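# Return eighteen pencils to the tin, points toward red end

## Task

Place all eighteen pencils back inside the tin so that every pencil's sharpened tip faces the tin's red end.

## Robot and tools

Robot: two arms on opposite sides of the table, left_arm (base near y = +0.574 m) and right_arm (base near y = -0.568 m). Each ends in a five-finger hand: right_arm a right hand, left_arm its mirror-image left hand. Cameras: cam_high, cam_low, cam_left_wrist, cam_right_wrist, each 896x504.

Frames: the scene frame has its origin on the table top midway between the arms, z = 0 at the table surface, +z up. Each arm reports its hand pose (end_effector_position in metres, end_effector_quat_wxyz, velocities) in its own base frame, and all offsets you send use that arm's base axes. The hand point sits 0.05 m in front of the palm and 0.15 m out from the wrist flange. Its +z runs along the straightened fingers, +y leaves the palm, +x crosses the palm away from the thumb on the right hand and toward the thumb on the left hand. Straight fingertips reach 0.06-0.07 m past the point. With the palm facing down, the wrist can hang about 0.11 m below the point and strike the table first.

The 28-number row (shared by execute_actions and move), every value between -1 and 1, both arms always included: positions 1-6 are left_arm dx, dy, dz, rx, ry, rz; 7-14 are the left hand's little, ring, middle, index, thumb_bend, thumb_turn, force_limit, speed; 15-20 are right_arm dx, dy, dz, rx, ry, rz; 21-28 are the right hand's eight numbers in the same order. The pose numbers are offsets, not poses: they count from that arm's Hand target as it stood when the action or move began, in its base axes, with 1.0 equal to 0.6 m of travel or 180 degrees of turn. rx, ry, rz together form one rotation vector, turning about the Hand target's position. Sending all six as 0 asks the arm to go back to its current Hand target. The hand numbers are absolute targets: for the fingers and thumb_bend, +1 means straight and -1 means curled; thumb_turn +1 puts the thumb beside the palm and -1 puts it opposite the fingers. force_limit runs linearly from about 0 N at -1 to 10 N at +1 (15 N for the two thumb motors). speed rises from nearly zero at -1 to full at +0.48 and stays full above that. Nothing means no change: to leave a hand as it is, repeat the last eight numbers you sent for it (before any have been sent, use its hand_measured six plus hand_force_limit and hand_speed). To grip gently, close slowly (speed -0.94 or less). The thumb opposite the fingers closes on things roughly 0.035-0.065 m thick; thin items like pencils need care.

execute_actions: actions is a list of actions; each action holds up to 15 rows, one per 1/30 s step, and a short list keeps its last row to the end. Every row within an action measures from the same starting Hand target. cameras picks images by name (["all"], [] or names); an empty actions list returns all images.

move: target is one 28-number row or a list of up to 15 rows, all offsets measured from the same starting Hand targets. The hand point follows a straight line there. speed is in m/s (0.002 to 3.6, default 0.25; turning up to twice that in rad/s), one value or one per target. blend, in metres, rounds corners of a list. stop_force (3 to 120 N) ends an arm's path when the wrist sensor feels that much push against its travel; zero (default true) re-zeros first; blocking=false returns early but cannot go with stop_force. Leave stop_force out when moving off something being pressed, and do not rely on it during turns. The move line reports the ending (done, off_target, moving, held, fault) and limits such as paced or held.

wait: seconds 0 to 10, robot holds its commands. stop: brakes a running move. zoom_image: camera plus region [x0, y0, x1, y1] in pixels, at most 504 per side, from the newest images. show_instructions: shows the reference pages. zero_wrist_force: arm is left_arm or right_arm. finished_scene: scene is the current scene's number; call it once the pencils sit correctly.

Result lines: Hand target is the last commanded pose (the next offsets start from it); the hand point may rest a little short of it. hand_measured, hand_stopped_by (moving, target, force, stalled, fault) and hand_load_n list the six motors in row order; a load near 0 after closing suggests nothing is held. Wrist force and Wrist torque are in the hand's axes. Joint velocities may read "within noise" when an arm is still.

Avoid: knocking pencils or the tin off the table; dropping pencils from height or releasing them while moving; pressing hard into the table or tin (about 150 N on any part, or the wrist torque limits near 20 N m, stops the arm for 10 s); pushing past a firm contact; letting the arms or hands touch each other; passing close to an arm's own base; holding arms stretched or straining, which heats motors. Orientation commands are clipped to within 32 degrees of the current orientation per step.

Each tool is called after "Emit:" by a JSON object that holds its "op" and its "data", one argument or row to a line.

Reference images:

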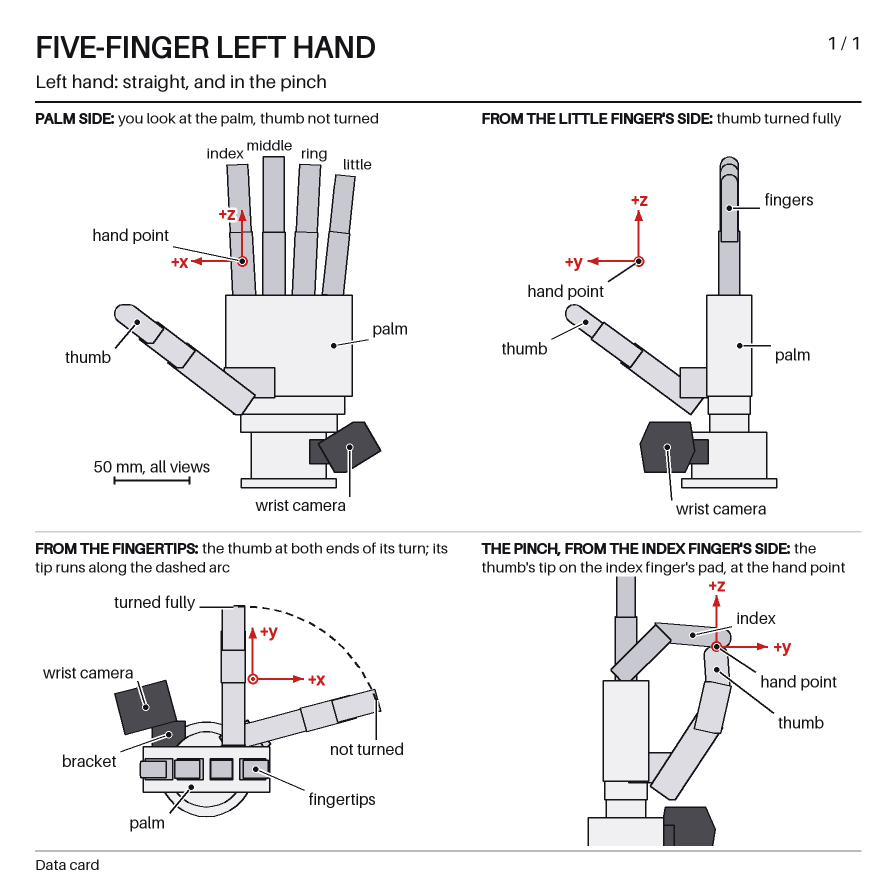

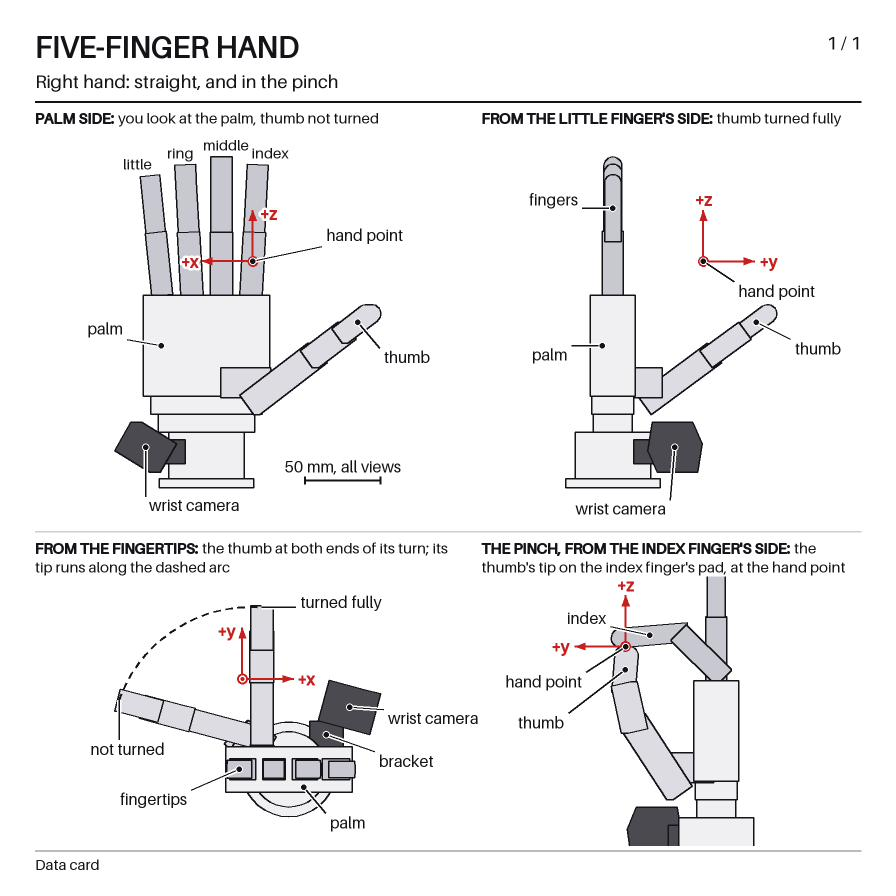

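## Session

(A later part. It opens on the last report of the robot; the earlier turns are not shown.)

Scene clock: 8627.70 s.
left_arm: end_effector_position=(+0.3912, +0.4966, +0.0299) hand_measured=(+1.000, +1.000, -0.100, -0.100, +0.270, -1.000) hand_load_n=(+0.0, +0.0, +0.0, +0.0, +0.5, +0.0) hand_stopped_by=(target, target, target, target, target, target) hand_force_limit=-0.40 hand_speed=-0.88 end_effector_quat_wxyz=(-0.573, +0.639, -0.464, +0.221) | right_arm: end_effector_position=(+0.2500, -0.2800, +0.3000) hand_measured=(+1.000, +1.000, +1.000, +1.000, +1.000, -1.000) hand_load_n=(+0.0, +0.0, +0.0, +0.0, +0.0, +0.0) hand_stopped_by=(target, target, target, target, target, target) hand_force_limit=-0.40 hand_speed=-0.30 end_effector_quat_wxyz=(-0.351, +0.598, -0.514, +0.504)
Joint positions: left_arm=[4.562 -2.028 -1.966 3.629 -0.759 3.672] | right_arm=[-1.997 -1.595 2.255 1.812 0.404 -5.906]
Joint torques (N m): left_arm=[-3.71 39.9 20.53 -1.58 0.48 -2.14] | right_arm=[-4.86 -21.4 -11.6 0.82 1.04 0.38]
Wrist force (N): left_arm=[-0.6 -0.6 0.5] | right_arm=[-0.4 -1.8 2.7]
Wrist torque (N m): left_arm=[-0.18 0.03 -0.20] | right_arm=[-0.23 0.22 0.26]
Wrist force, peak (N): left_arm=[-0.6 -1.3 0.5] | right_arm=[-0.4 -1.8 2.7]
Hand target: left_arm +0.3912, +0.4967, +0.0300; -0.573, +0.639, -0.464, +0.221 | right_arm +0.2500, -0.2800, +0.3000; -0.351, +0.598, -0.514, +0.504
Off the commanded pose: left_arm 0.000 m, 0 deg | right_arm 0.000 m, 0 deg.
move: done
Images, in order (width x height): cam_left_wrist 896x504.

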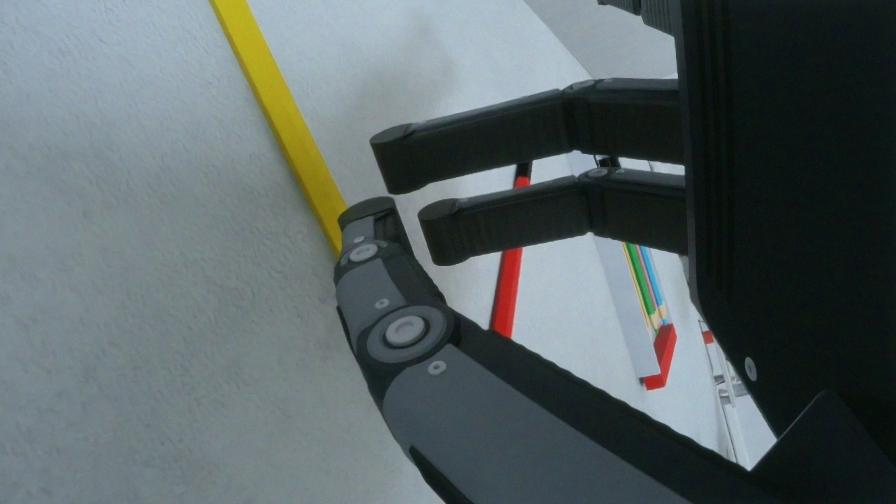

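Emit:
{"op": "move", "data": {
  "target": [
    [0.0052,0.0028,0,0,0,0,1,1,-0.1,-0.1,0.27,-1,-0.4,-0.88,0,0,0,0,0,0,1,1,1,1,1,-1,-0.4,-0.3],
    [0.0052,0.0028,-0.0233,0,0,0,1,1,-0.1,-0.1,0.27,-1,-0.4,-0.88,0,0,0,0,0,0,1,1,1,1,1,-1,-0.4,-0.3],
    [0.0052,0.0028,-0.035,0,0,0,1,1,-0.1,-0.1,0.27,-1,-0.4,-0.88,0,0,0,0,0,0,1,1,1,1,1,-1,-0.4,-0.3]
  ],
  "speed": [0.03,0.05,0.02],
  "stop_force": 3,
  "cameras": ["cam_left_wrist"]
}}

Emit:
{"op": "zoom_image", "data": {
  "camera": "cam_left_wrist",
  "region": [180, 120, 516, 456]
}}

Scene clock: 8675.97 s.
left_arm: end_effector_position=(+0.3943, +0.4984, +0.0125) hand_measured=(+1.000, +1.000, -0.100, -0.100, +0.270, -1.000) hand_load_n=(+0.0, -0.5, +0.0, +0.0, +0.0, +0.5) hand_stopped_by=(target, target, target, target, target, target) hand_force_limit=-0.40 hand_speed=-0.88 end_effector_quat_wxyz=(-0.573, +0.639, -0.464, +0.221) | right_arm: end_effector_position=(+0.2500, -0.2800, +0.3000) hand_measured=(+1.000, +1.000, +1.000, +1.000, +1.000, -1.000) hand_load_n=(+0.0, +0.0, -0.5, +0.0, +0.0, +0.0) hand_stopped_by=(target, target, target, target, target, target) hand_force_limit=-0.40 hand_speed=-0.30 end_effector_quat_wxyz=(-0.351, +0.598, -0.514, +0.504)
Joint positions: left_arm=[4.555 -2.067 -1.966 3.671 -0.765 3.668] | right_arm=[-1.997 -1.595 2.255 1.812 0.404 -5.906]
Joint torques (N m): left_arm=[-0.14 37.32 20.24 1.41 -1.27 1.01] | right_arm=[-1.48 -20.64 -18.79 0.72 0.63 -0.21]
Wrist force (N): left_arm=[-0.4 -0.8 0.4] | right_arm=[-0.3 -1.5 2.4]
Wrist torque (N m): left_arm=[-0.18 0.01 -0.20] | right_arm=[-0.15 0.21 0.28]
Wrist force, peak (N): left_arm=[-2.2 -10.5 -4.6] | right_arm=[-0.8 -1.6 2.8]
Hand target: left_arm +0.3943, +0.4984, +0.0125; -0.573, +0.639, -0.464, +0.221 (not the last commanded pose) | right_arm +0.2500, -0.2800, +0.3000; -0.351, +0.598, -0.514, +0.504
Off the commanded pose: left_arm 0.004 m, 0 deg | right_arm 0.000 m, 0 deg.
move: contact (left_arm); path passed 2 of 3 targets
Images, in order (width x height): cam_left_wrist 896x504.

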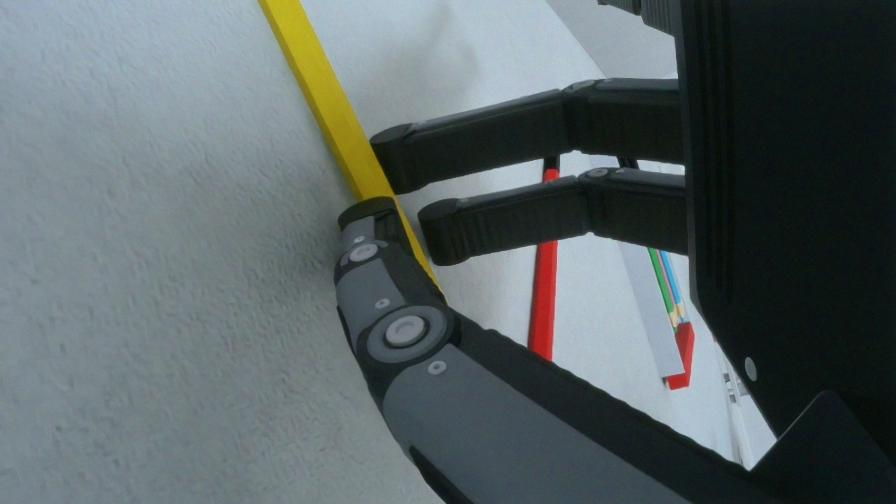

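Scaled by 1.500 from the camera's 896x504 image, which has a finer 1280x720 frame.

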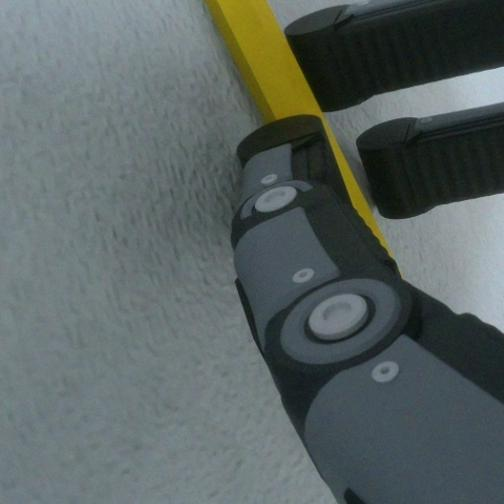

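Emit:
{"op": "move", "data": {
  "target": [0,0,-0.0037,0,0,0,1,1,-0.6,-0.6,0.27,-1,-0.75,-0.92,0,0,0,0,0,0,1,1,1,1,1,-1,-0.4,-0.3],
  "speed": 0.02
}}

Emit:
{"op": "move", "data": {
  "target": [0,0,0,0,0,0,1,1,-0.65,-0.65,0.27,-1,-0.4,-0.92,0,0,0,0,0,0,1,1,-0.1,-0.1,0.27,-1,-0.4,-0.88],
  "speed": 0.02,
  "cameras": ["cam_left_wrist"]
}}

Scene clock: 8682.80 s.
left_arm: end_effector_position=(+0.3943, +0.4984, +0.0102) hand_measured=(+1.000, +1.000, -0.144, -0.136, +0.270, -1.000) hand_load_n=(+0.0, +0.0, +0.5, -3.0, -5.0, -1.5) hand_stopped_by=(target, target, force, force, target, target) hand_force_limit=-0.75 hand_speed=-0.92 end_effector_quat_wxyz=(-0.573, +0.638, -0.464, +0.221) | right_arm: end_effector_position=(+0.2500, -0.2800, +0.3000) hand_measured=(+1.000, +1.000, +1.000, +1.000, +1.000, -1.000) hand_load_n=(+0.0, +0.0, +0.0, +0.0, +0.0, +0.0) hand_stopped_by=(target, target, target, target, target, target) hand_force_limit=-0.40 hand_speed=-0.30 end_effector_quat_wxyz=(-0.351, +0.598, -0.514, +0.504)
Joint positions: left_arm=[4.555 -2.071 -1.967 3.676 -0.765 3.668] | right_arm=[-1.997 -1.595 2.255 1.812 0.404 -5.906]
Joint torques (N m): left_arm=[-6.78 23.78 4.83 0.13 -1.31 1.44] | right_arm=[1.47 -20.59 -25.24 0.84 0.5 -0.65]
Wrist force (N): left_arm=[-2.9 -12.4 -6.1] | right_arm=[-0.3 -1.6 2.4]
Wrist torque (N m): left_arm=[-0.43 0.02 -0.12] | right_arm=[-0.17 0.22 0.27]
Wrist force, peak (N): left_arm=[-2.7 -12.8 -6.3] | right_arm=[-0.6 -1.7 2.7]
Hand target: left_arm +0.3943, +0.4984, +0.0103; -0.573, +0.639, -0.464, +0.221 | right_arm +0.2500, -0.2800, +0.3000; -0.351, +0.598, -0.514, +0.504
Off the commanded pose: left_arm 0.000 m, 0 deg | right_arm 0.000 m, 0 deg.
move: done

Scene clock: 8687.30 s.
left_arm: end_effector_position=(+0.3943, +0.4984, +0.0103) hand_measured=(+1.000, +1.000, -0.180, -0.188, +0.270, -1.000) hand_load_n=(+0.0, -0.5, +3.0, +3.0, -3.5, -1.5) hand_stopped_by=(target, target, force, force, target, target) hand_force_limit=-0.40 hand_speed=-0.92 end_effector_quat_wxyz=(-0.573, +0.639, -0.464, +0.221) | right_arm: end_effector_position=(+0.2500, -0.2800, +0.3000) hand_measured=(+1.000, +1.000, -0.100, -0.100, +0.270, -1.000) hand_load_n=(+0.0, +0.0, +0.0, +0.0, +0.0, +0.0) hand_stopped_by=(target, target, target, target, target, target) hand_force_limit=-0.40 hand_speed=-0.88 end_effector_quat_wxyz=(-0.351, +0.598, -0.514, +0.504)
Joint positions: left_arm=[4.555 -2.071 -1.967 3.676 -0.765 3.668] | right_arm=[-1.997 -1.595 2.255 1.812 0.404 -5.906]
Joint torques (N m): left_arm=[-6.72 37.01 16.24 -2.65 -1.18 1.76] | right_arm=[3.52 -20.49 -26.5 0.69 0.18 -1.13]
Wrist force (N): left_arm=[-2.1 -9.8 -2.3] | right_arm=[-0.5 -1.6 2.5]
Wrist torque (N m): left_arm=[-0.38 -0.02 -0.12] | right_arm=[-0.18 0.24 0.27]
Wrist force, peak (N): left_arm=[-2.8 -12.6 -6.1] | right_arm=[-0.6 -1.8 2.6]
Hand target: left_arm +0.3943, +0.4984, +0.0103; -0.573, +0.639, -0.464, +0.221 | right_arm +0.2500, -0.2800, +0.3000; -0.351, +0.598, -0.514, +0.504
Off the commanded pose: left_arm 0.000 m, 0 deg | right_arm 0.000 m, 0 deg.
move: done
Images, in order (width x height): cam_left_wrist 896x504.

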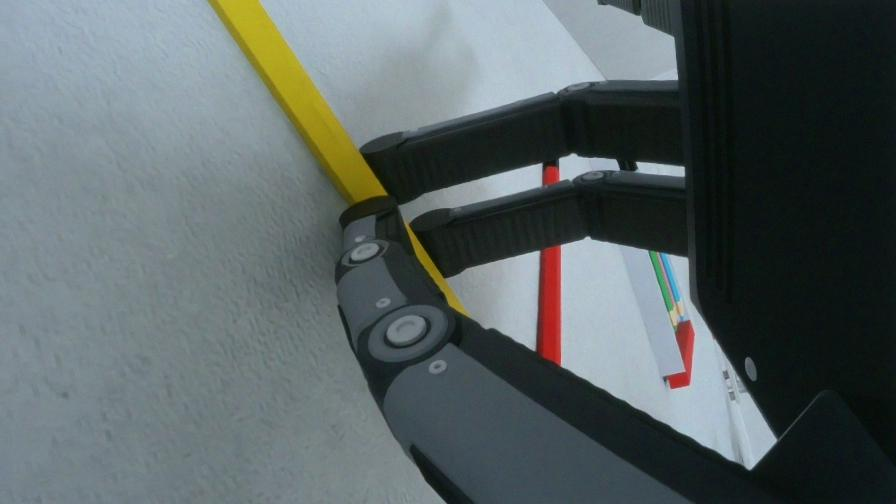

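Emit:
{"op": "move", "data": {
  "target": [
    [0,0,0.0167,0,0,0,1,1,-0.65,-0.65,0.27,-1,-0.4,-0.92,0,0,0,0,0,0,1,1,-0.1,-0.1,0.27,-1,-0.4,-0.88],
    [0,0,0.15,0,0,0,1,1,-0.65,-0.65,0.27,-1,-0.4,-0.92,0,0,0,0,0,0,1,1,-0.1,-0.1,0.27,-1,-0.4,-0.88]
  ],
  "speed": [0.013,0.08],
  "cameras": ["cam_left_wrist","cam_low"]
}}

Scene clock: 8699.47 s.
left_arm: end_effector_position=(+0.3944, +0.4984, +0.1003) hand_measured=(+1.000, +1.000, -0.180, -0.188, +0.270, -1.000) hand_load_n=(+0.0, +0.0, +2.0, +1.0, +2.0, +0.0) hand_stopped_by=(target, target, force, force, target, target) hand_force_limit=-0.40 hand_speed=-0.92 end_effector_quat_wxyz=(-0.573, +0.638, -0.464, +0.221) | right_arm: end_effector_position=(+0.2500, -0.2800, +0.3000) hand_measured=(+1.000, +1.000, -0.100, -0.100, +0.270, -1.000) hand_load_n=(+0.0, +0.0, +0.0, +0.0, +0.0, +0.0) hand_stopped_by=(target, target, target, target, target, target) hand_force_limit=-0.40 hand_speed=-0.88 end_effector_quat_wxyz=(-0.351, +0.598, -0.514, +0.504)
Joint positions: left_arm=[4.555 -1.911 -1.903 3.452 -0.765 3.668] | right_arm=[-1.997 -1.595 2.255 1.812 0.404 -5.906]
Joint torques (N m): left_arm=[1.74 27.79 11.47 -0.43 0.6 1.97] | right_arm=[3.87 -21.19 -27.2 0.81 -0.1 -1.03]
Wrist force (N): left_arm=[-0.8 -0.6 0.6] | right_arm=[-0.4 -1.7 2.5]
Wrist torque (N m): left_arm=[-0.19 0.06 -0.21] | right_arm=[-0.18 0.23 0.26]
Wrist force, peak (N): left_arm=[-2.1 -10.3 -2.3] | right_arm=[-0.6 -1.7 2.7]
Hand target: left_arm +0.3943, +0.4984, +0.1003; -0.573, +0.639, -0.464, +0.221 | right_arm +0.2500, -0.2800, +0.3000; -0.351, +0.598, -0.514, +0.504
Off the commanded pose: left_arm 0.000 m, 0 deg | right_arm 0.000 m, 0 deg.
move: done
Images, in order (width x height): cam_low 896x504, cam_left_wrist 896x504.

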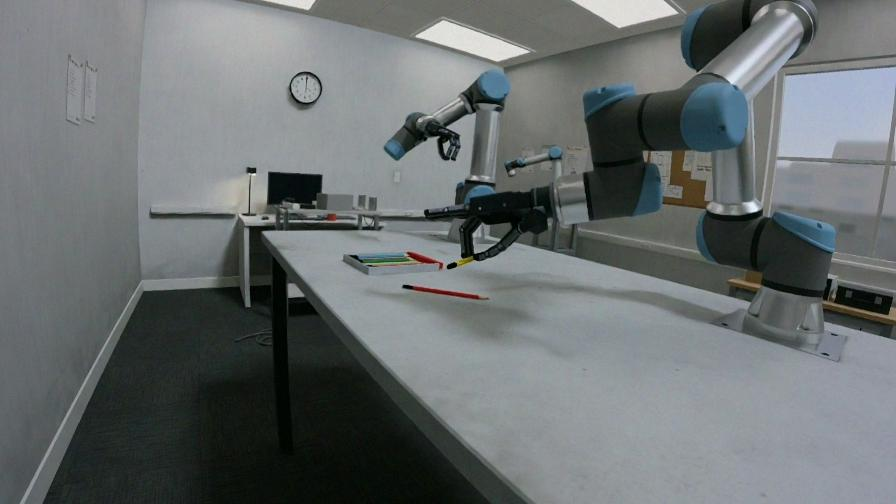

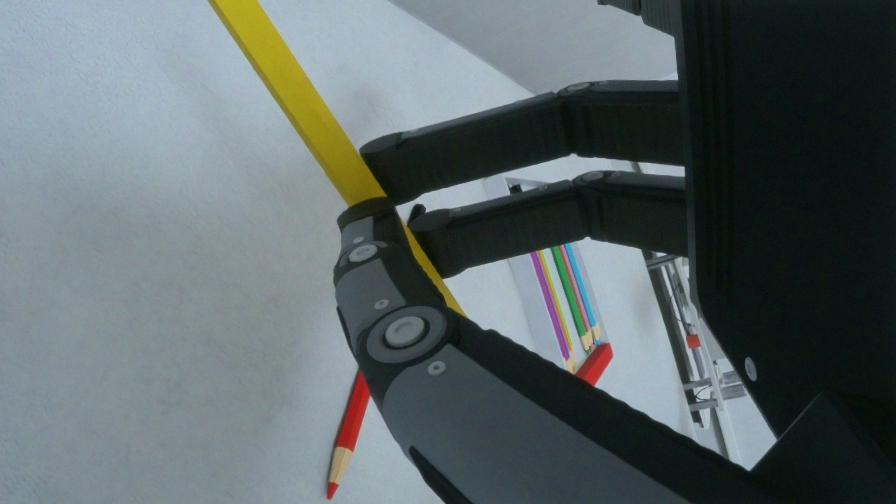

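Emit:
{"op": "move", "data": {
  "target": [0.5928,-0.054,-0.0167,0,0,-0.1417,1,1,-0.65,-0.65,0.27,-1,-0.4,-0.92,0,0,0,0,0,0,1,1,-0.1,-0.1,0.27,-1,-0.4,-0.88],
  "speed": 0.2,
  "cameras": ["cam_left_wrist","cam_high"]
}}

Emit:
{"op": "zoom_image", "data": {
  "camera": "cam_high",
  "region": [290, 285, 420, 415]
}}

Scene clock: 8707.00 s.
left_arm: end_effector_position=(+0.7500, +0.4661, +0.0904) hand_measured=(+1.000, +1.000, -0.180, -0.188, +0.270, -1.000) hand_load_n=(+0.0, +0.0, +2.0, +0.5, +2.0, +0.0) hand_stopped_by=(target, target, force, force, target, target) hand_force_limit=-0.40 hand_speed=-0.92 end_effector_quat_wxyz=(+0.510, -0.520, +0.593, -0.342) | right_arm: end_effector_position=(+0.2500, -0.2800, +0.3000) hand_measured=(+1.000, +1.000, -0.100, -0.100, +0.270, -1.000) hand_load_n=(+0.0, +0.0, +0.0, +0.0, -0.5, +0.0) hand_stopped_by=(target, target, target, target, target, target) hand_force_limit=-0.40 hand_speed=-0.88 end_effector_quat_wxyz=(-0.351, +0.598, -0.514, +0.504)
Joint positions: left_arm=[4.047 -2.482 -0.952 3.094 -0.825 3.638] | right_arm=[-1.997 -1.595 2.255 1.812 0.404 -5.906]
Joint torques (N m): left_arm=[-2.61 42.48 26.56 -1.13 -1.29 -2.22] | right_arm=[3.88 -20.6 -27.12 0.8 -0.45 -1.06]
Wrist force (N): left_arm=[-0.6 -0.6 0.5] | right_arm=[-0.6 -1.7 2.4]
Wrist torque (N m): left_arm=[-0.18 0.04 -0.11] | right_arm=[-0.18 0.26 0.26]
Wrist force, peak (N): left_arm=[-0.3 -1.1 2.3] | right_arm=[-0.6 -1.7 2.7]
Hand target: left_arm +0.7500, +0.4660, +0.0903; +0.510, -0.520, +0.593, -0.342 | right_arm +0.2500, -0.2800, +0.3000; -0.351, +0.598, -0.514, +0.504
Off the commanded pose: left_arm 0.000 m, 0 deg | right_arm 0.000 m, 0 deg.
move: done
Images, in order (width x height): cam_high 896x504, cam_left_wrist 896x504.

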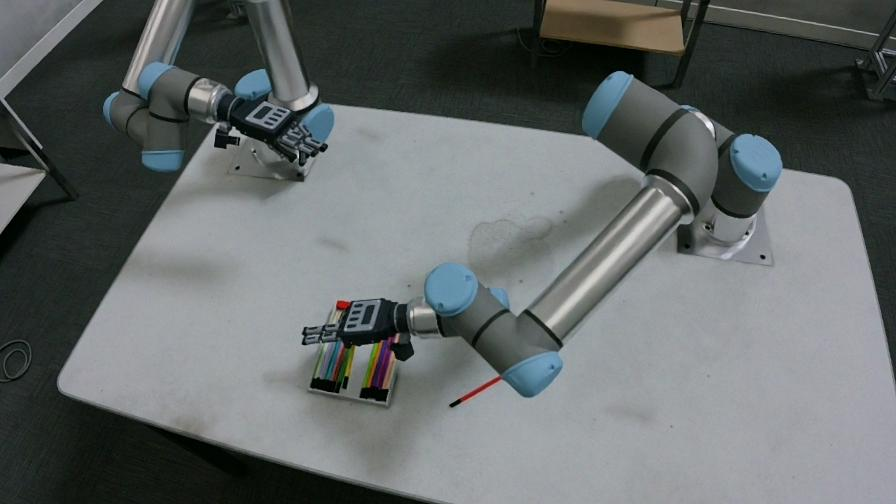

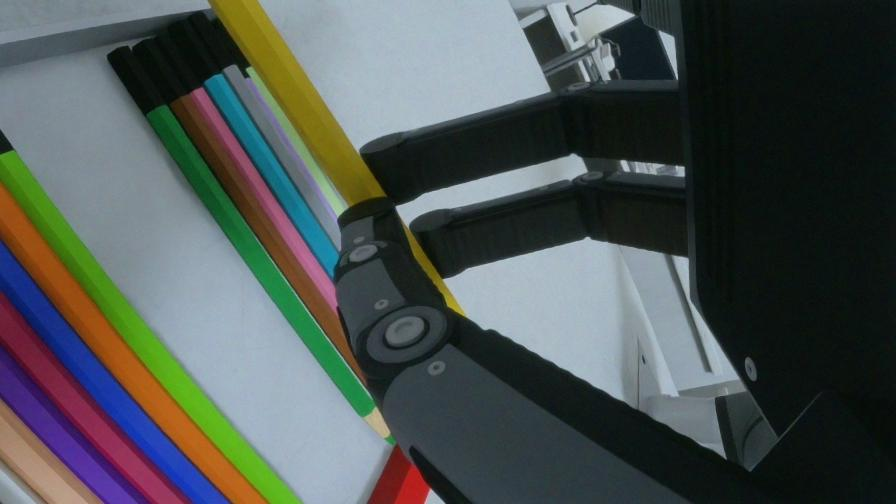

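Scaled by 3.877 from the camera's 896x504 image, which has a finer 1280x720 frame.

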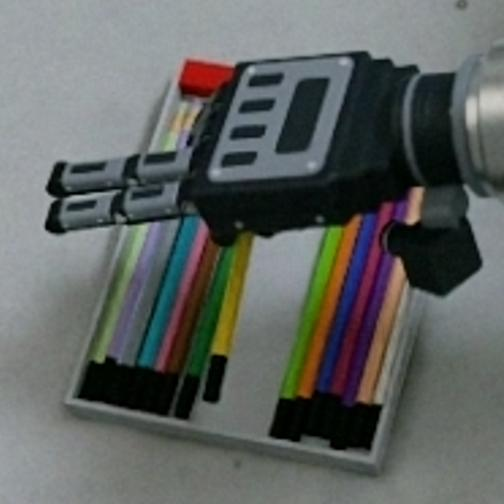

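Emit:
{"op": "move", "data": {
  "target": [0,-0.0117,-0.0667,0,0,-0.0144,1,1,-0.65,-0.65,0.27,-1,-0.4,-0.92,0,0,0,0,0,0,1,1,-0.1,-0.1,0.27,-1,-0.4,-0.88],
  "speed": 0.08,
  "cameras": ["cam_left_wrist","cam_high","cam_low"]
}}

Emit:
{"op": "zoom_image", "data": {
  "camera": "cam_high",
  "region": [290, 285, 420, 415]
}}

Emit:
{"op": "zoom_image", "data": {
  "camera": "cam_low",
  "region": [330, 200, 460, 290]
}}

Scene clock: 8748.90 s.
left_arm: end_effector_position=(+0.7500, +0.4590, +0.0501) hand_measured=(+1.000, +1.000, -0.180, -0.188, +0.270, -1.000) hand_load_n=(+0.0, +0.0, +2.0, +0.5, +2.0, +0.0) hand_stopped_by=(target, target, force, force, target, target) hand_force_limit=-0.40 hand_speed=-0.92 end_effector_quat_wxyz=(+0.502, -0.507, +0.605, -0.354) | right_arm: end_effector_position=(+0.2500, -0.2800, +0.3000) hand_measured=(+1.000, +1.000, -0.100, -0.100, +0.270, -1.000) hand_load_n=(+0.0, +0.0, +0.0, +0.0, +0.0, +0.0) hand_stopped_by=(target, target, target, target, target, target) hand_force_limit=-0.40 hand_speed=-0.88 end_effector_quat_wxyz=(-0.351, +0.598, -0.514, +0.504)
Joint positions: left_arm=[4.05 -2.529 -0.972 3.144 -0.779 3.661] | right_arm=[-1.997 -1.595 2.255 1.812 0.404 -5.906]
Joint torques (N m): left_arm=[4.51 61.32 26.43 -1.58 -1.22 -2.29] | right_arm=[3.3 -21.02 -26.47 0.78 -0.64 -1.1]
Wrist force (N): left_arm=[-0.5 -0.7 0.4] | right_arm=[-0.4 -1.6 2.4]
Wrist torque (N m): left_arm=[-0.20 0.02 -0.19] | right_arm=[-0.17 0.23 0.27]
Wrist force, peak (N): left_arm=[-1.1 -1.5 0.3] | right_arm=[-0.4 -1.9 2.6]
Hand target: left_arm +0.7500, +0.4590, +0.0502; +0.502, -0.507, +0.605, -0.354 | right_arm +0.2500, -0.2800, +0.3000; -0.351, +0.598, -0.514, +0.504
Off the commanded pose: left_arm 0.000 m, 0 deg | right_arm 0.000 m, 0 deg.
move: done
Images, in order (width x height): cam_high 896x504, cam_low 896x504, cam_left_wrist 896x504.

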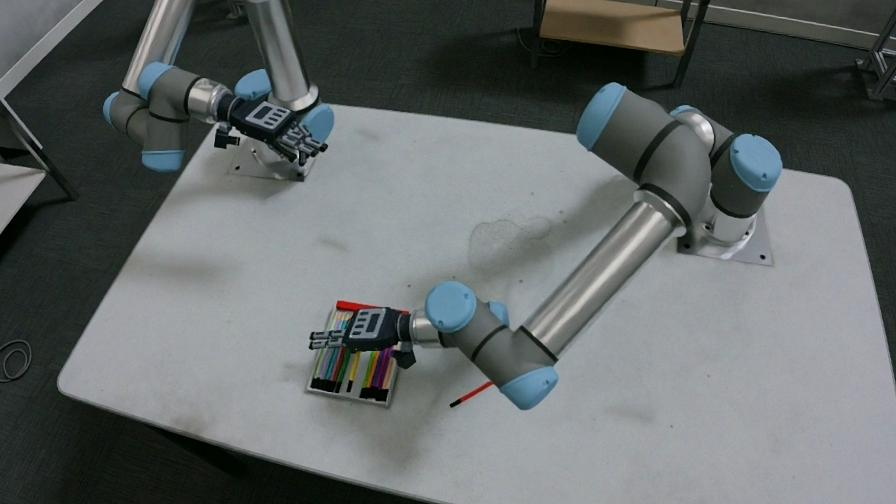

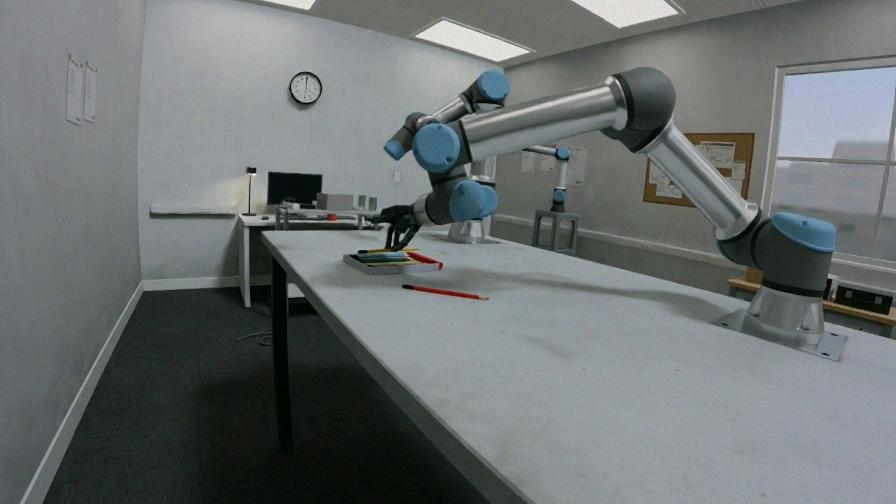

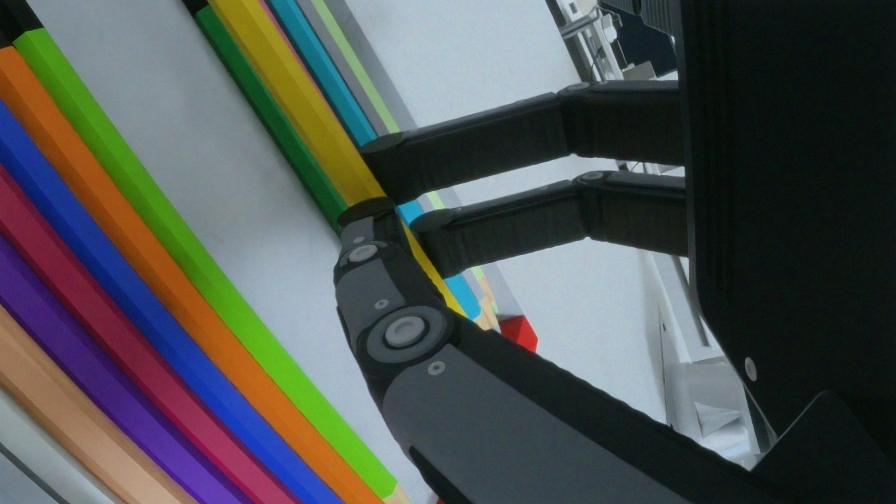

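Scaled by 3.877 from the camera's 896x504 image, which has a finer 1280x720 frame.

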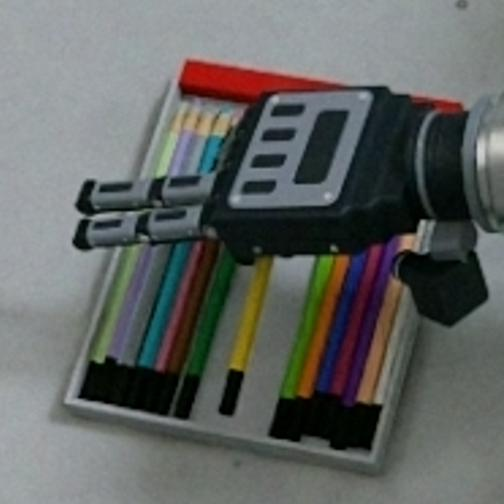

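Scaled by 3.877 from the camera's 896x504 image, which has a finer 1280x720 frame.

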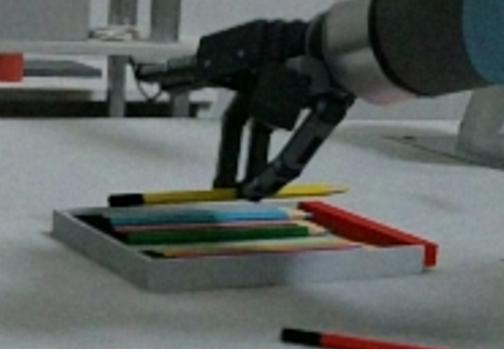

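Emit:
{"op": "zoom_image", "data": {
  "camera": "cam_high",
  "region": [330, 345, 390, 405]
}}

Scaled by 8.400 from the camera's 896x504 image, which has a finer 1280x720 frame.

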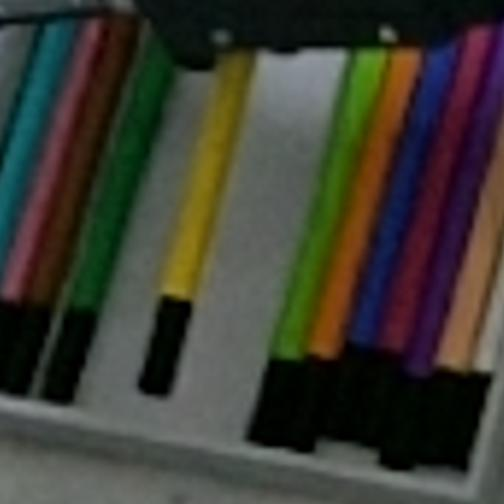

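Emit:
{"op": "move", "data": {
  "target": [0.0025,-0.0117,-0.0333,0,0,-0.004,1,1,-0.65,-0.65,0.27,-1,-0.4,-0.92,0,0,0,0,0,0,1,1,-0.1,-0.1,0.27,-1,-0.4,-0.88],
  "speed": 0.05,
  "cameras": ["cam_left_wrist","cam_high","cam_low"]
}}

Emit:
{"op": "zoom_image", "data": {
  "camera": "cam_high",
  "region": [330, 345, 390, 405]
}}

Emit:
{"op": "zoom_image", "data": {
  "camera": "cam_low",
  "region": [330, 200, 460, 290]
}}

Scene clock: 8786.33 s.
left_arm: end_effector_position=(+0.7515, +0.4518, +0.0300) hand_measured=(+1.000, +1.000, -0.180, -0.188, +0.270, -1.000) hand_load_n=(-0.5, +0.0, +2.0, +0.5, +2.0, +0.5) hand_stopped_by=(target, target, force, force, target, target) hand_force_limit=-0.40 hand_speed=-0.92 end_effector_quat_wxyz=(+0.500, -0.503, +0.608, -0.357) end_effector_velocity=(+0.001, +0.000, +0.004) end_effector_angular_velocity=(+0.000, -0.001, -0.002) | right_arm: end_effector_position=(+0.2500, -0.2800, +0.3000) hand_measured=(+1.000, +1.000, -0.100, -0.100, +0.270, -1.000) hand_load_n=(+0.0, +0.0, +0.0, +0.0, +0.5, +0.0) hand_stopped_by=(target, target, target, target, target, target) hand_force_limit=-0.40 hand_speed=-0.88 end_effector_quat_wxyz=(-0.351, +0.598, -0.514, +0.504)
Joint positions: left_arm=[4.045 -2.546 -0.994 3.18 -0.772 3.664] | right_arm=[-1.997 -1.595 2.255 1.812 0.404 -5.906]
Joint velocities: left_arm=[-0.001 0.003 0.004 -0.006 0.001 0] | right_arm=[within noise]
Joint torques (N m): left_arm=[2.19 61.03 24.2 -1.61 -0.15 0.64] | right_arm=[3.94 -20.98 -26.74 0.73 -0.82 -1.08]
Wrist force (N): left_arm=[-0.5 -0.6 0.6] | right_arm=[-0.6 -1.6 2.6]
Wrist torque (N m): left_arm=[-0.19 0.03 -0.20] | right_arm=[-0.18 0.26 0.26]
Wrist force, peak (N): left_arm=[-0.9 -1.3 0.2] | right_arm=[-0.5 -1.6 2.7]
Hand target: left_arm +0.7515, +0.4520, +0.0303; +0.500, -0.503, +0.608, -0.357 | right_arm +0.2500, -0.2800, +0.3000; -0.351, +0.598, -0.514, +0.504
Off the commanded pose: left_arm 0.000 m, 0 deg | right_arm 0.000 m, 0 deg.
move: done
Images, in order (width x height): cam_high 896x504, cam_low 896x504, cam_left_wrist 896x504.

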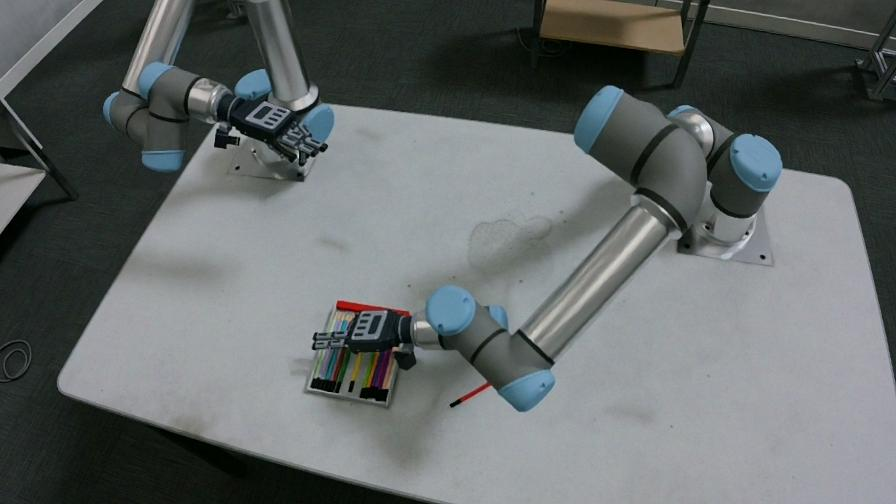

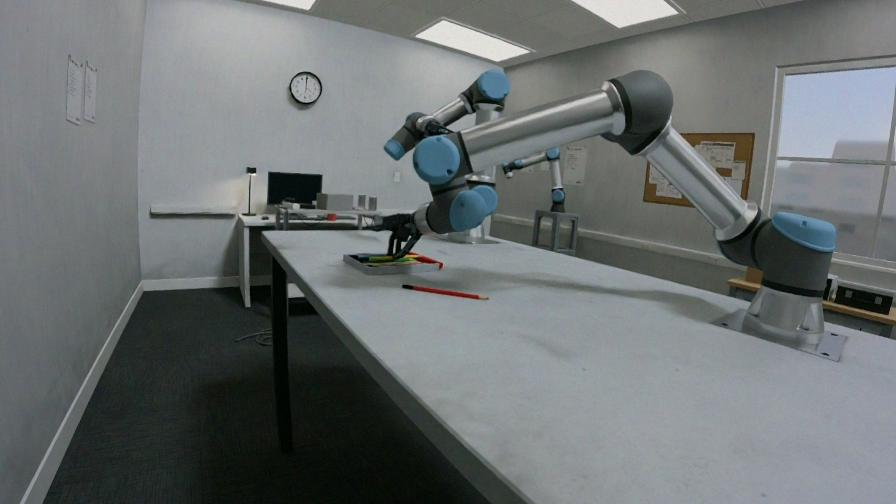

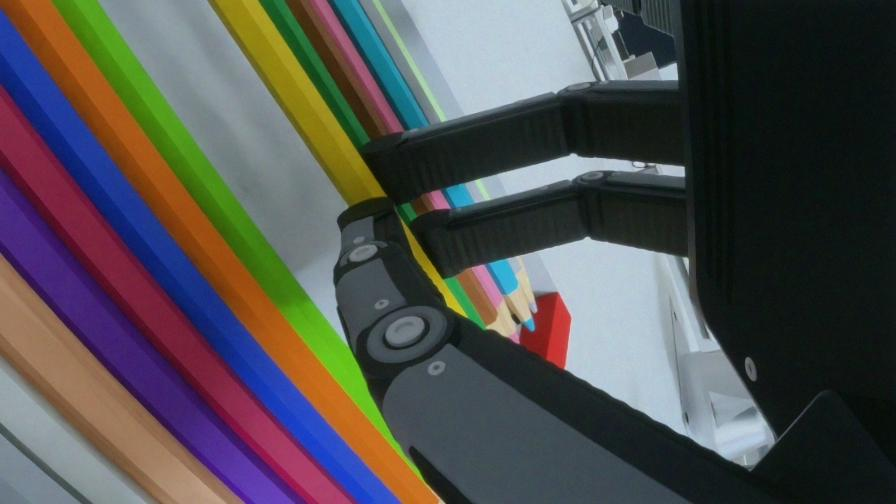

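Scaled by 8.400 from the camera's 896x504 image, which has a finer 1280x720 frame.

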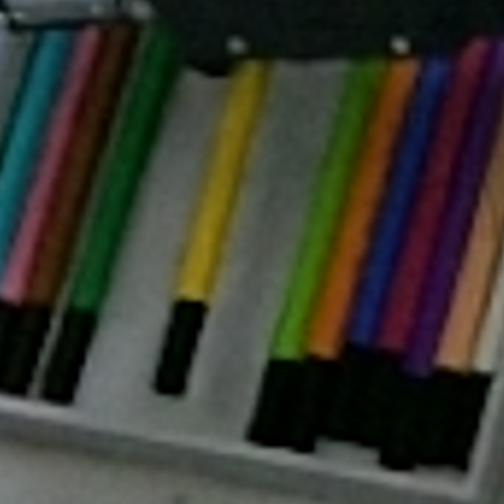

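Scaled by 3.877 from the camera's 896x504 image, which has a finer 1280x720 frame.

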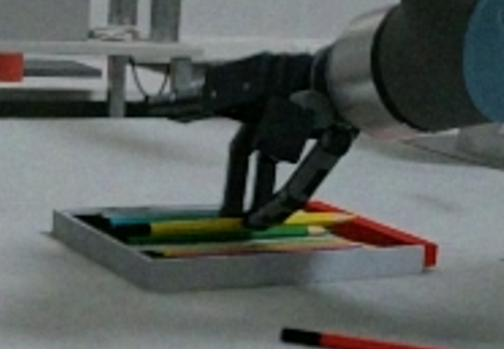

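Emit:
{"op": "move", "data": {
  "target": [
    [0.0058,0,0,0,0,0,1,1,-0.65,-0.65,0.27,-1,-0.4,-0.92,0,0,0,0,0,0,1,1,-0.1,-0.1,0.27,-1,-0.4,-0.88],
    [0.0058,0,-0.013,0,0,0,1,1,-0.65,-0.65,0.27,-1,-0.4,-0.92,0,0,0,0,0,0,1,1,-0.1,-0.1,0.27,-1,-0.4,-0.88],
    [0.0058,0,-0.028,0,0,0,1,1,-0.65,-0.65,0.27,-1,-0.4,-0.92,0,0,0,0,0,0,1,1,-0.1,-0.1,0.27,-1,-0.4,-0.88]
  ],
  "speed": [0.03,0.03,0.012],
  "stop_force": 3,
  "cameras": ["cam_left_wrist","cam_high","cam_low"]
}}

Emit:
{"op": "zoom_image", "data": {
  "camera": "cam_high",
  "region": [330, 345, 390, 405]
}}

Emit:
{"op": "zoom_image", "data": {
  "camera": "cam_left_wrist",
  "region": [100, 20, 520, 440]
}}

Emit:
{"op": "zoom_image", "data": {
  "camera": "cam_low",
  "region": [330, 200, 460, 290]
}}

Scene clock: 8820.00 s.
left_arm: end_effector_position=(+0.7550, +0.4520, +0.0173) hand_measured=(+1.000, +1.000, -0.180, -0.188, +0.270, -1.000) hand_load_n=(+0.0, +0.0, +2.5, +1.0, +0.0, +0.0) hand_stopped_by=(target, target, force, force, target, target) hand_force_limit=-0.40 hand_speed=-0.92 end_effector_quat_wxyz=(+0.500, -0.503, +0.608, -0.357) | right_arm: end_effector_position=(+0.2500, -0.2800, +0.3000) hand_measured=(+1.000, +1.000, -0.100, -0.100, +0.270, -1.000) hand_load_n=(-0.5, +0.0, +0.0, +0.0, +0.0, +0.0) hand_stopped_by=(target, target, target, target, target, target) hand_force_limit=-0.40 hand_speed=-0.88 end_effector_quat_wxyz=(-0.351, +0.598, -0.514, +0.504)
Joint positions: left_arm=[4.041 -2.567 -0.988 3.197 -0.776 3.662] | right_arm=[-1.997 -1.595 2.255 1.812 0.404 -5.906]
Joint torques (N m): left_arm=[10.36 61.12 25.3 -1.47 -0.37 1.87] | right_arm=[4.41 -21.4 -26.76 0.78 -1.09 -1.05]
Wrist force (N): left_arm=[-0.4 -2.8 0.8] | right_arm=[-0.6 -1.5 2.5]
Wrist torque (N m): left_arm=[-0.27 0.02 -0.17] | right_arm=[-0.15 0.26 0.26]
Wrist force, peak (N): left_arm=[-1.4 -6.2 -0.1] | right_arm=[-0.5 -1.7 2.7]
Hand target: left_arm +0.7550, +0.4520, +0.0173; +0.500, -0.503, +0.608, -0.357 (not the last commanded pose) | right_arm +0.2500, -0.2800, +0.3000; -0.351, +0.598, -0.514, +0.504
Off the commanded pose: left_arm 0.004 m, 0 deg | right_arm 0.000 m, 0 deg.
move: contact (left_arm); path passed 2 of 3 targets
Images, in order (width x height): cam_high 896x504, cam_low 896x504, cam_left_wrist 896x504.

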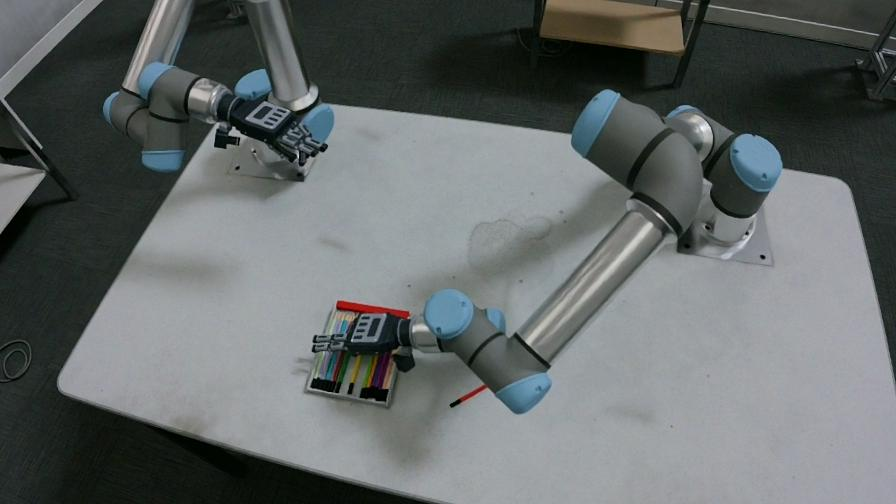

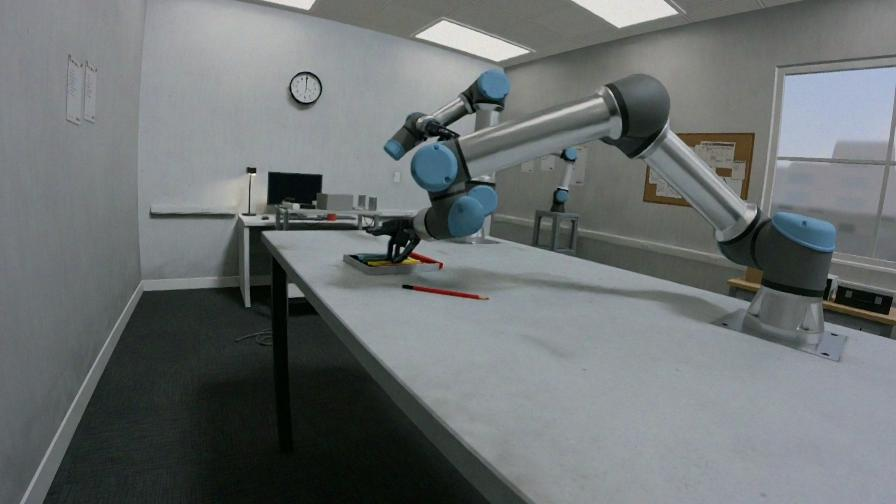

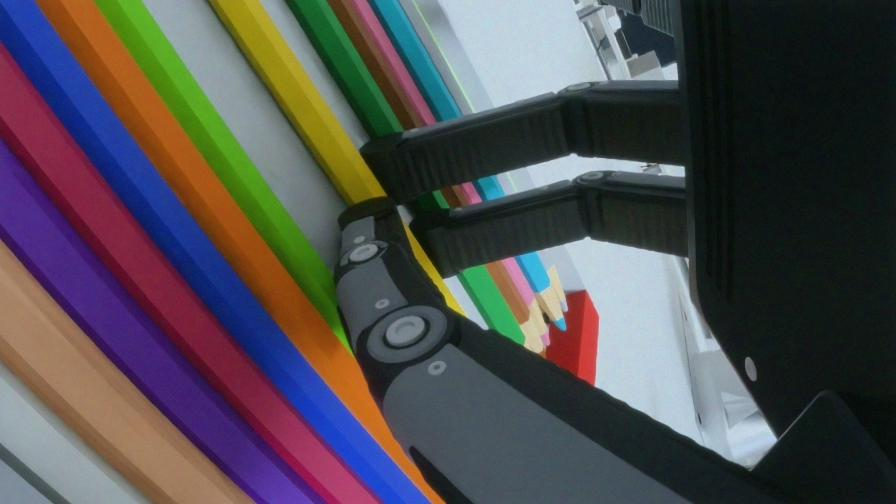

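Scaled by 8.400 from the camera's 896x504 image, which has a finer 1280x720 frame.

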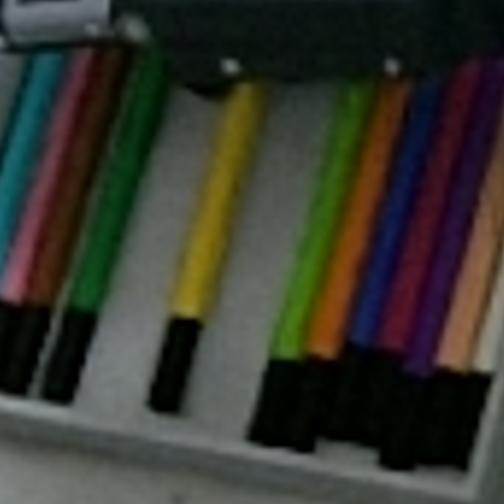

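Scaled by 1.200 from the camera's 896x504 image, which has a finer 1280x720 frame.

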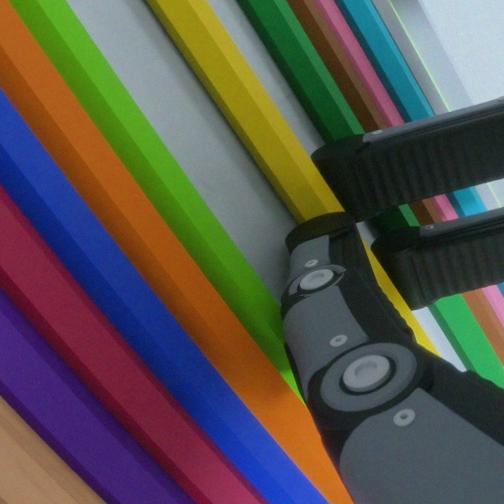

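Scaled by 3.877 from the camera's 896x504 image, which has a finer 1280x720 frame.

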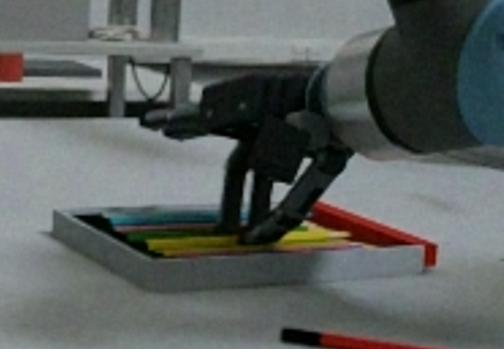

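Emit:
{"op": "move", "data": {
  "target": [0,0,-0.0025,0,0,0,1,1,-0.65,-0.65,0.27,-1,-0.4,-0.92,0,0,0,0,0,0,1,1,-0.1,-0.1,0.27,-1,-0.4,-0.88],
  "speed": 0.01
}}

Emit:
{"op": "move", "data": {
  "target": [0,0,0,0,0,0,1,1,-0.1,-0.1,0.27,-1,-0.4,-0.92,0,0,0,0,0,0,1,1,-0.1,-0.1,0.27,-1,-0.4,-0.88],
  "speed": 0.01,
  "cameras": ["cam_left_wrist"]
}}

Emit:
{"op": "zoom_image", "data": {
  "camera": "cam_left_wrist",
  "region": [100, 20, 520, 440]
}}

Scene clock: 8829.77 s.
left_arm: end_effector_position=(+0.7550, +0.4520, +0.0158) hand_measured=(+1.000, +1.000, -0.180, -0.188, +0.270, -1.000) hand_load_n=(+0.0, +0.0, +3.5, +1.5, -4.0, -1.5) hand_stopped_by=(target, target, force, force, target, target) hand_force_limit=-0.40 hand_speed=-0.92 end_effector_quat_wxyz=(+0.500, -0.503, +0.608, -0.357) | right_arm: end_effector_position=(+0.2500, -0.2800, +0.3000) hand_measured=(+1.000, +1.000, -0.100, -0.100, +0.270, -1.000) hand_load_n=(-0.5, +0.0, +0.0, +0.0, +0.0, +0.0) hand_stopped_by=(target, target, target, target, target, target) hand_force_limit=-0.40 hand_speed=-0.88 end_effector_quat_wxyz=(-0.351, +0.598, -0.514, +0.504)
Joint positions: left_arm=[4.041 -2.569 -0.989 3.199 -0.776 3.662] | right_arm=[-1.997 -1.595 2.255 1.812 0.404 -5.906]
Joint torques (N m): left_arm=[8.49 38.77 8.94 0.86 -1.12 1.94] | right_arm=[4.32 -21.38 -26.06 0.91 -1.4 -1.09]
Wrist force (N): left_arm=[-1.9 -11.1 -2.6] | right_arm=[-0.4 -1.6 2.4]
Wrist torque (N m): left_arm=[-0.62 0.07 -0.09] | right_arm=[-0.17 0.23 0.27]
Wrist force, peak (N): left_arm=[-1.9 -11.2 -2.6] | right_arm=[-0.7 -1.8 2.7]
Hand target: left_arm +0.7550, +0.4520, +0.0158; +0.500, -0.503, +0.608, -0.357 | right_arm +0.2500, -0.2800, +0.3000; -0.351, +0.598, -0.514, +0.504
Off the commanded pose: left_arm 0.000 m, 0 deg | right_arm 0.000 m, 0 deg.
move: done

Scene clock: 8830.43 s.
left_arm: end_effector_position=(+0.7550, +0.4520, +0.0158) hand_measured=(+1.000, +1.000, -0.100, -0.100, +0.268, -1.000) hand_load_n=(+0.0, +0.0, +0.0, -1.0, -5.5, -2.0) hand_stopped_by=(target, target, target, target, target, target) hand_force_limit=-0.40 hand_speed=-0.92 end_effector_quat_wxyz=(+0.500, -0.503, +0.608, -0.357) | right_arm: end_effector_position=(+0.2500, -0.2800, +0.3000) hand_measured=(+1.000, +1.000, -0.100, -0.100, +0.270, -1.000) hand_load_n=(+0.0, +0.0, +0.0, +0.0, -0.5, +0.0) hand_stopped_by=(target, target, target, target, target, target) hand_force_limit=-0.40 hand_speed=-0.88 end_effector_quat_wxyz=(-0.351, +0.598, -0.514, +0.504)
Joint positions: left_arm=[4.041 -2.569 -0.989 3.199 -0.776 3.662] | right_arm=[-1.997 -1.595 2.255 1.812 0.404 -5.906]
Joint torques (N m): left_arm=[8.17 38.45 9.82 -1.61 -0.99 1.81] | right_arm=[4.85 -20.9 -25.98 0.87 -1.34 -1.11]
Wrist force (N): left_arm=[-2.0 -9.7 -2.5] | right_arm=[-0.6 -1.8 2.4]
Wrist torque (N m): left_arm=[-0.52 0.05 -0.11] | right_arm=[-0.21 0.26 0.26]
Wrist force, peak (N): left_arm=[-1.9 -11.3 -2.7] | right_arm=[-0.6 -1.8 2.4]
Hand target: left_arm +0.7550, +0.4520, +0.0158; +0.500, -0.503, +0.608, -0.357 | right_arm +0.2500, -0.2800, +0.3000; -0.351, +0.598, -0.514, +0.504
Off the commanded pose: left_arm 0.000 m, 0 deg | right_arm 0.000 m, 0 deg.
move: done
Images, in order (width x height): cam_left_wrist 896x504.

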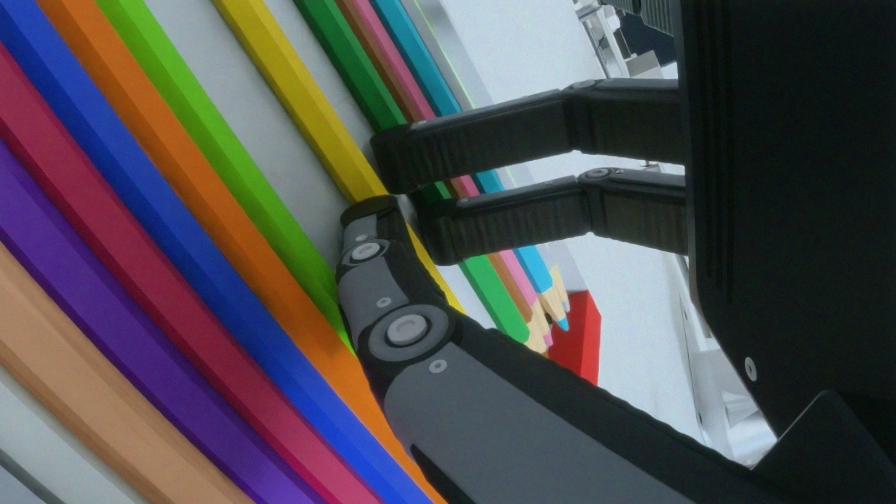

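Scaled by 1.200 from the camera's 896x504 image, which has a finer 1280x720 frame.

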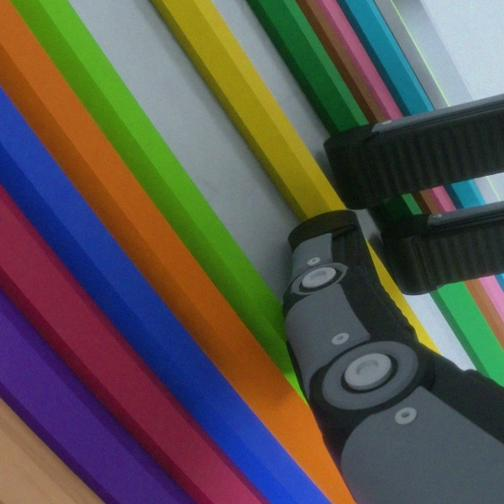

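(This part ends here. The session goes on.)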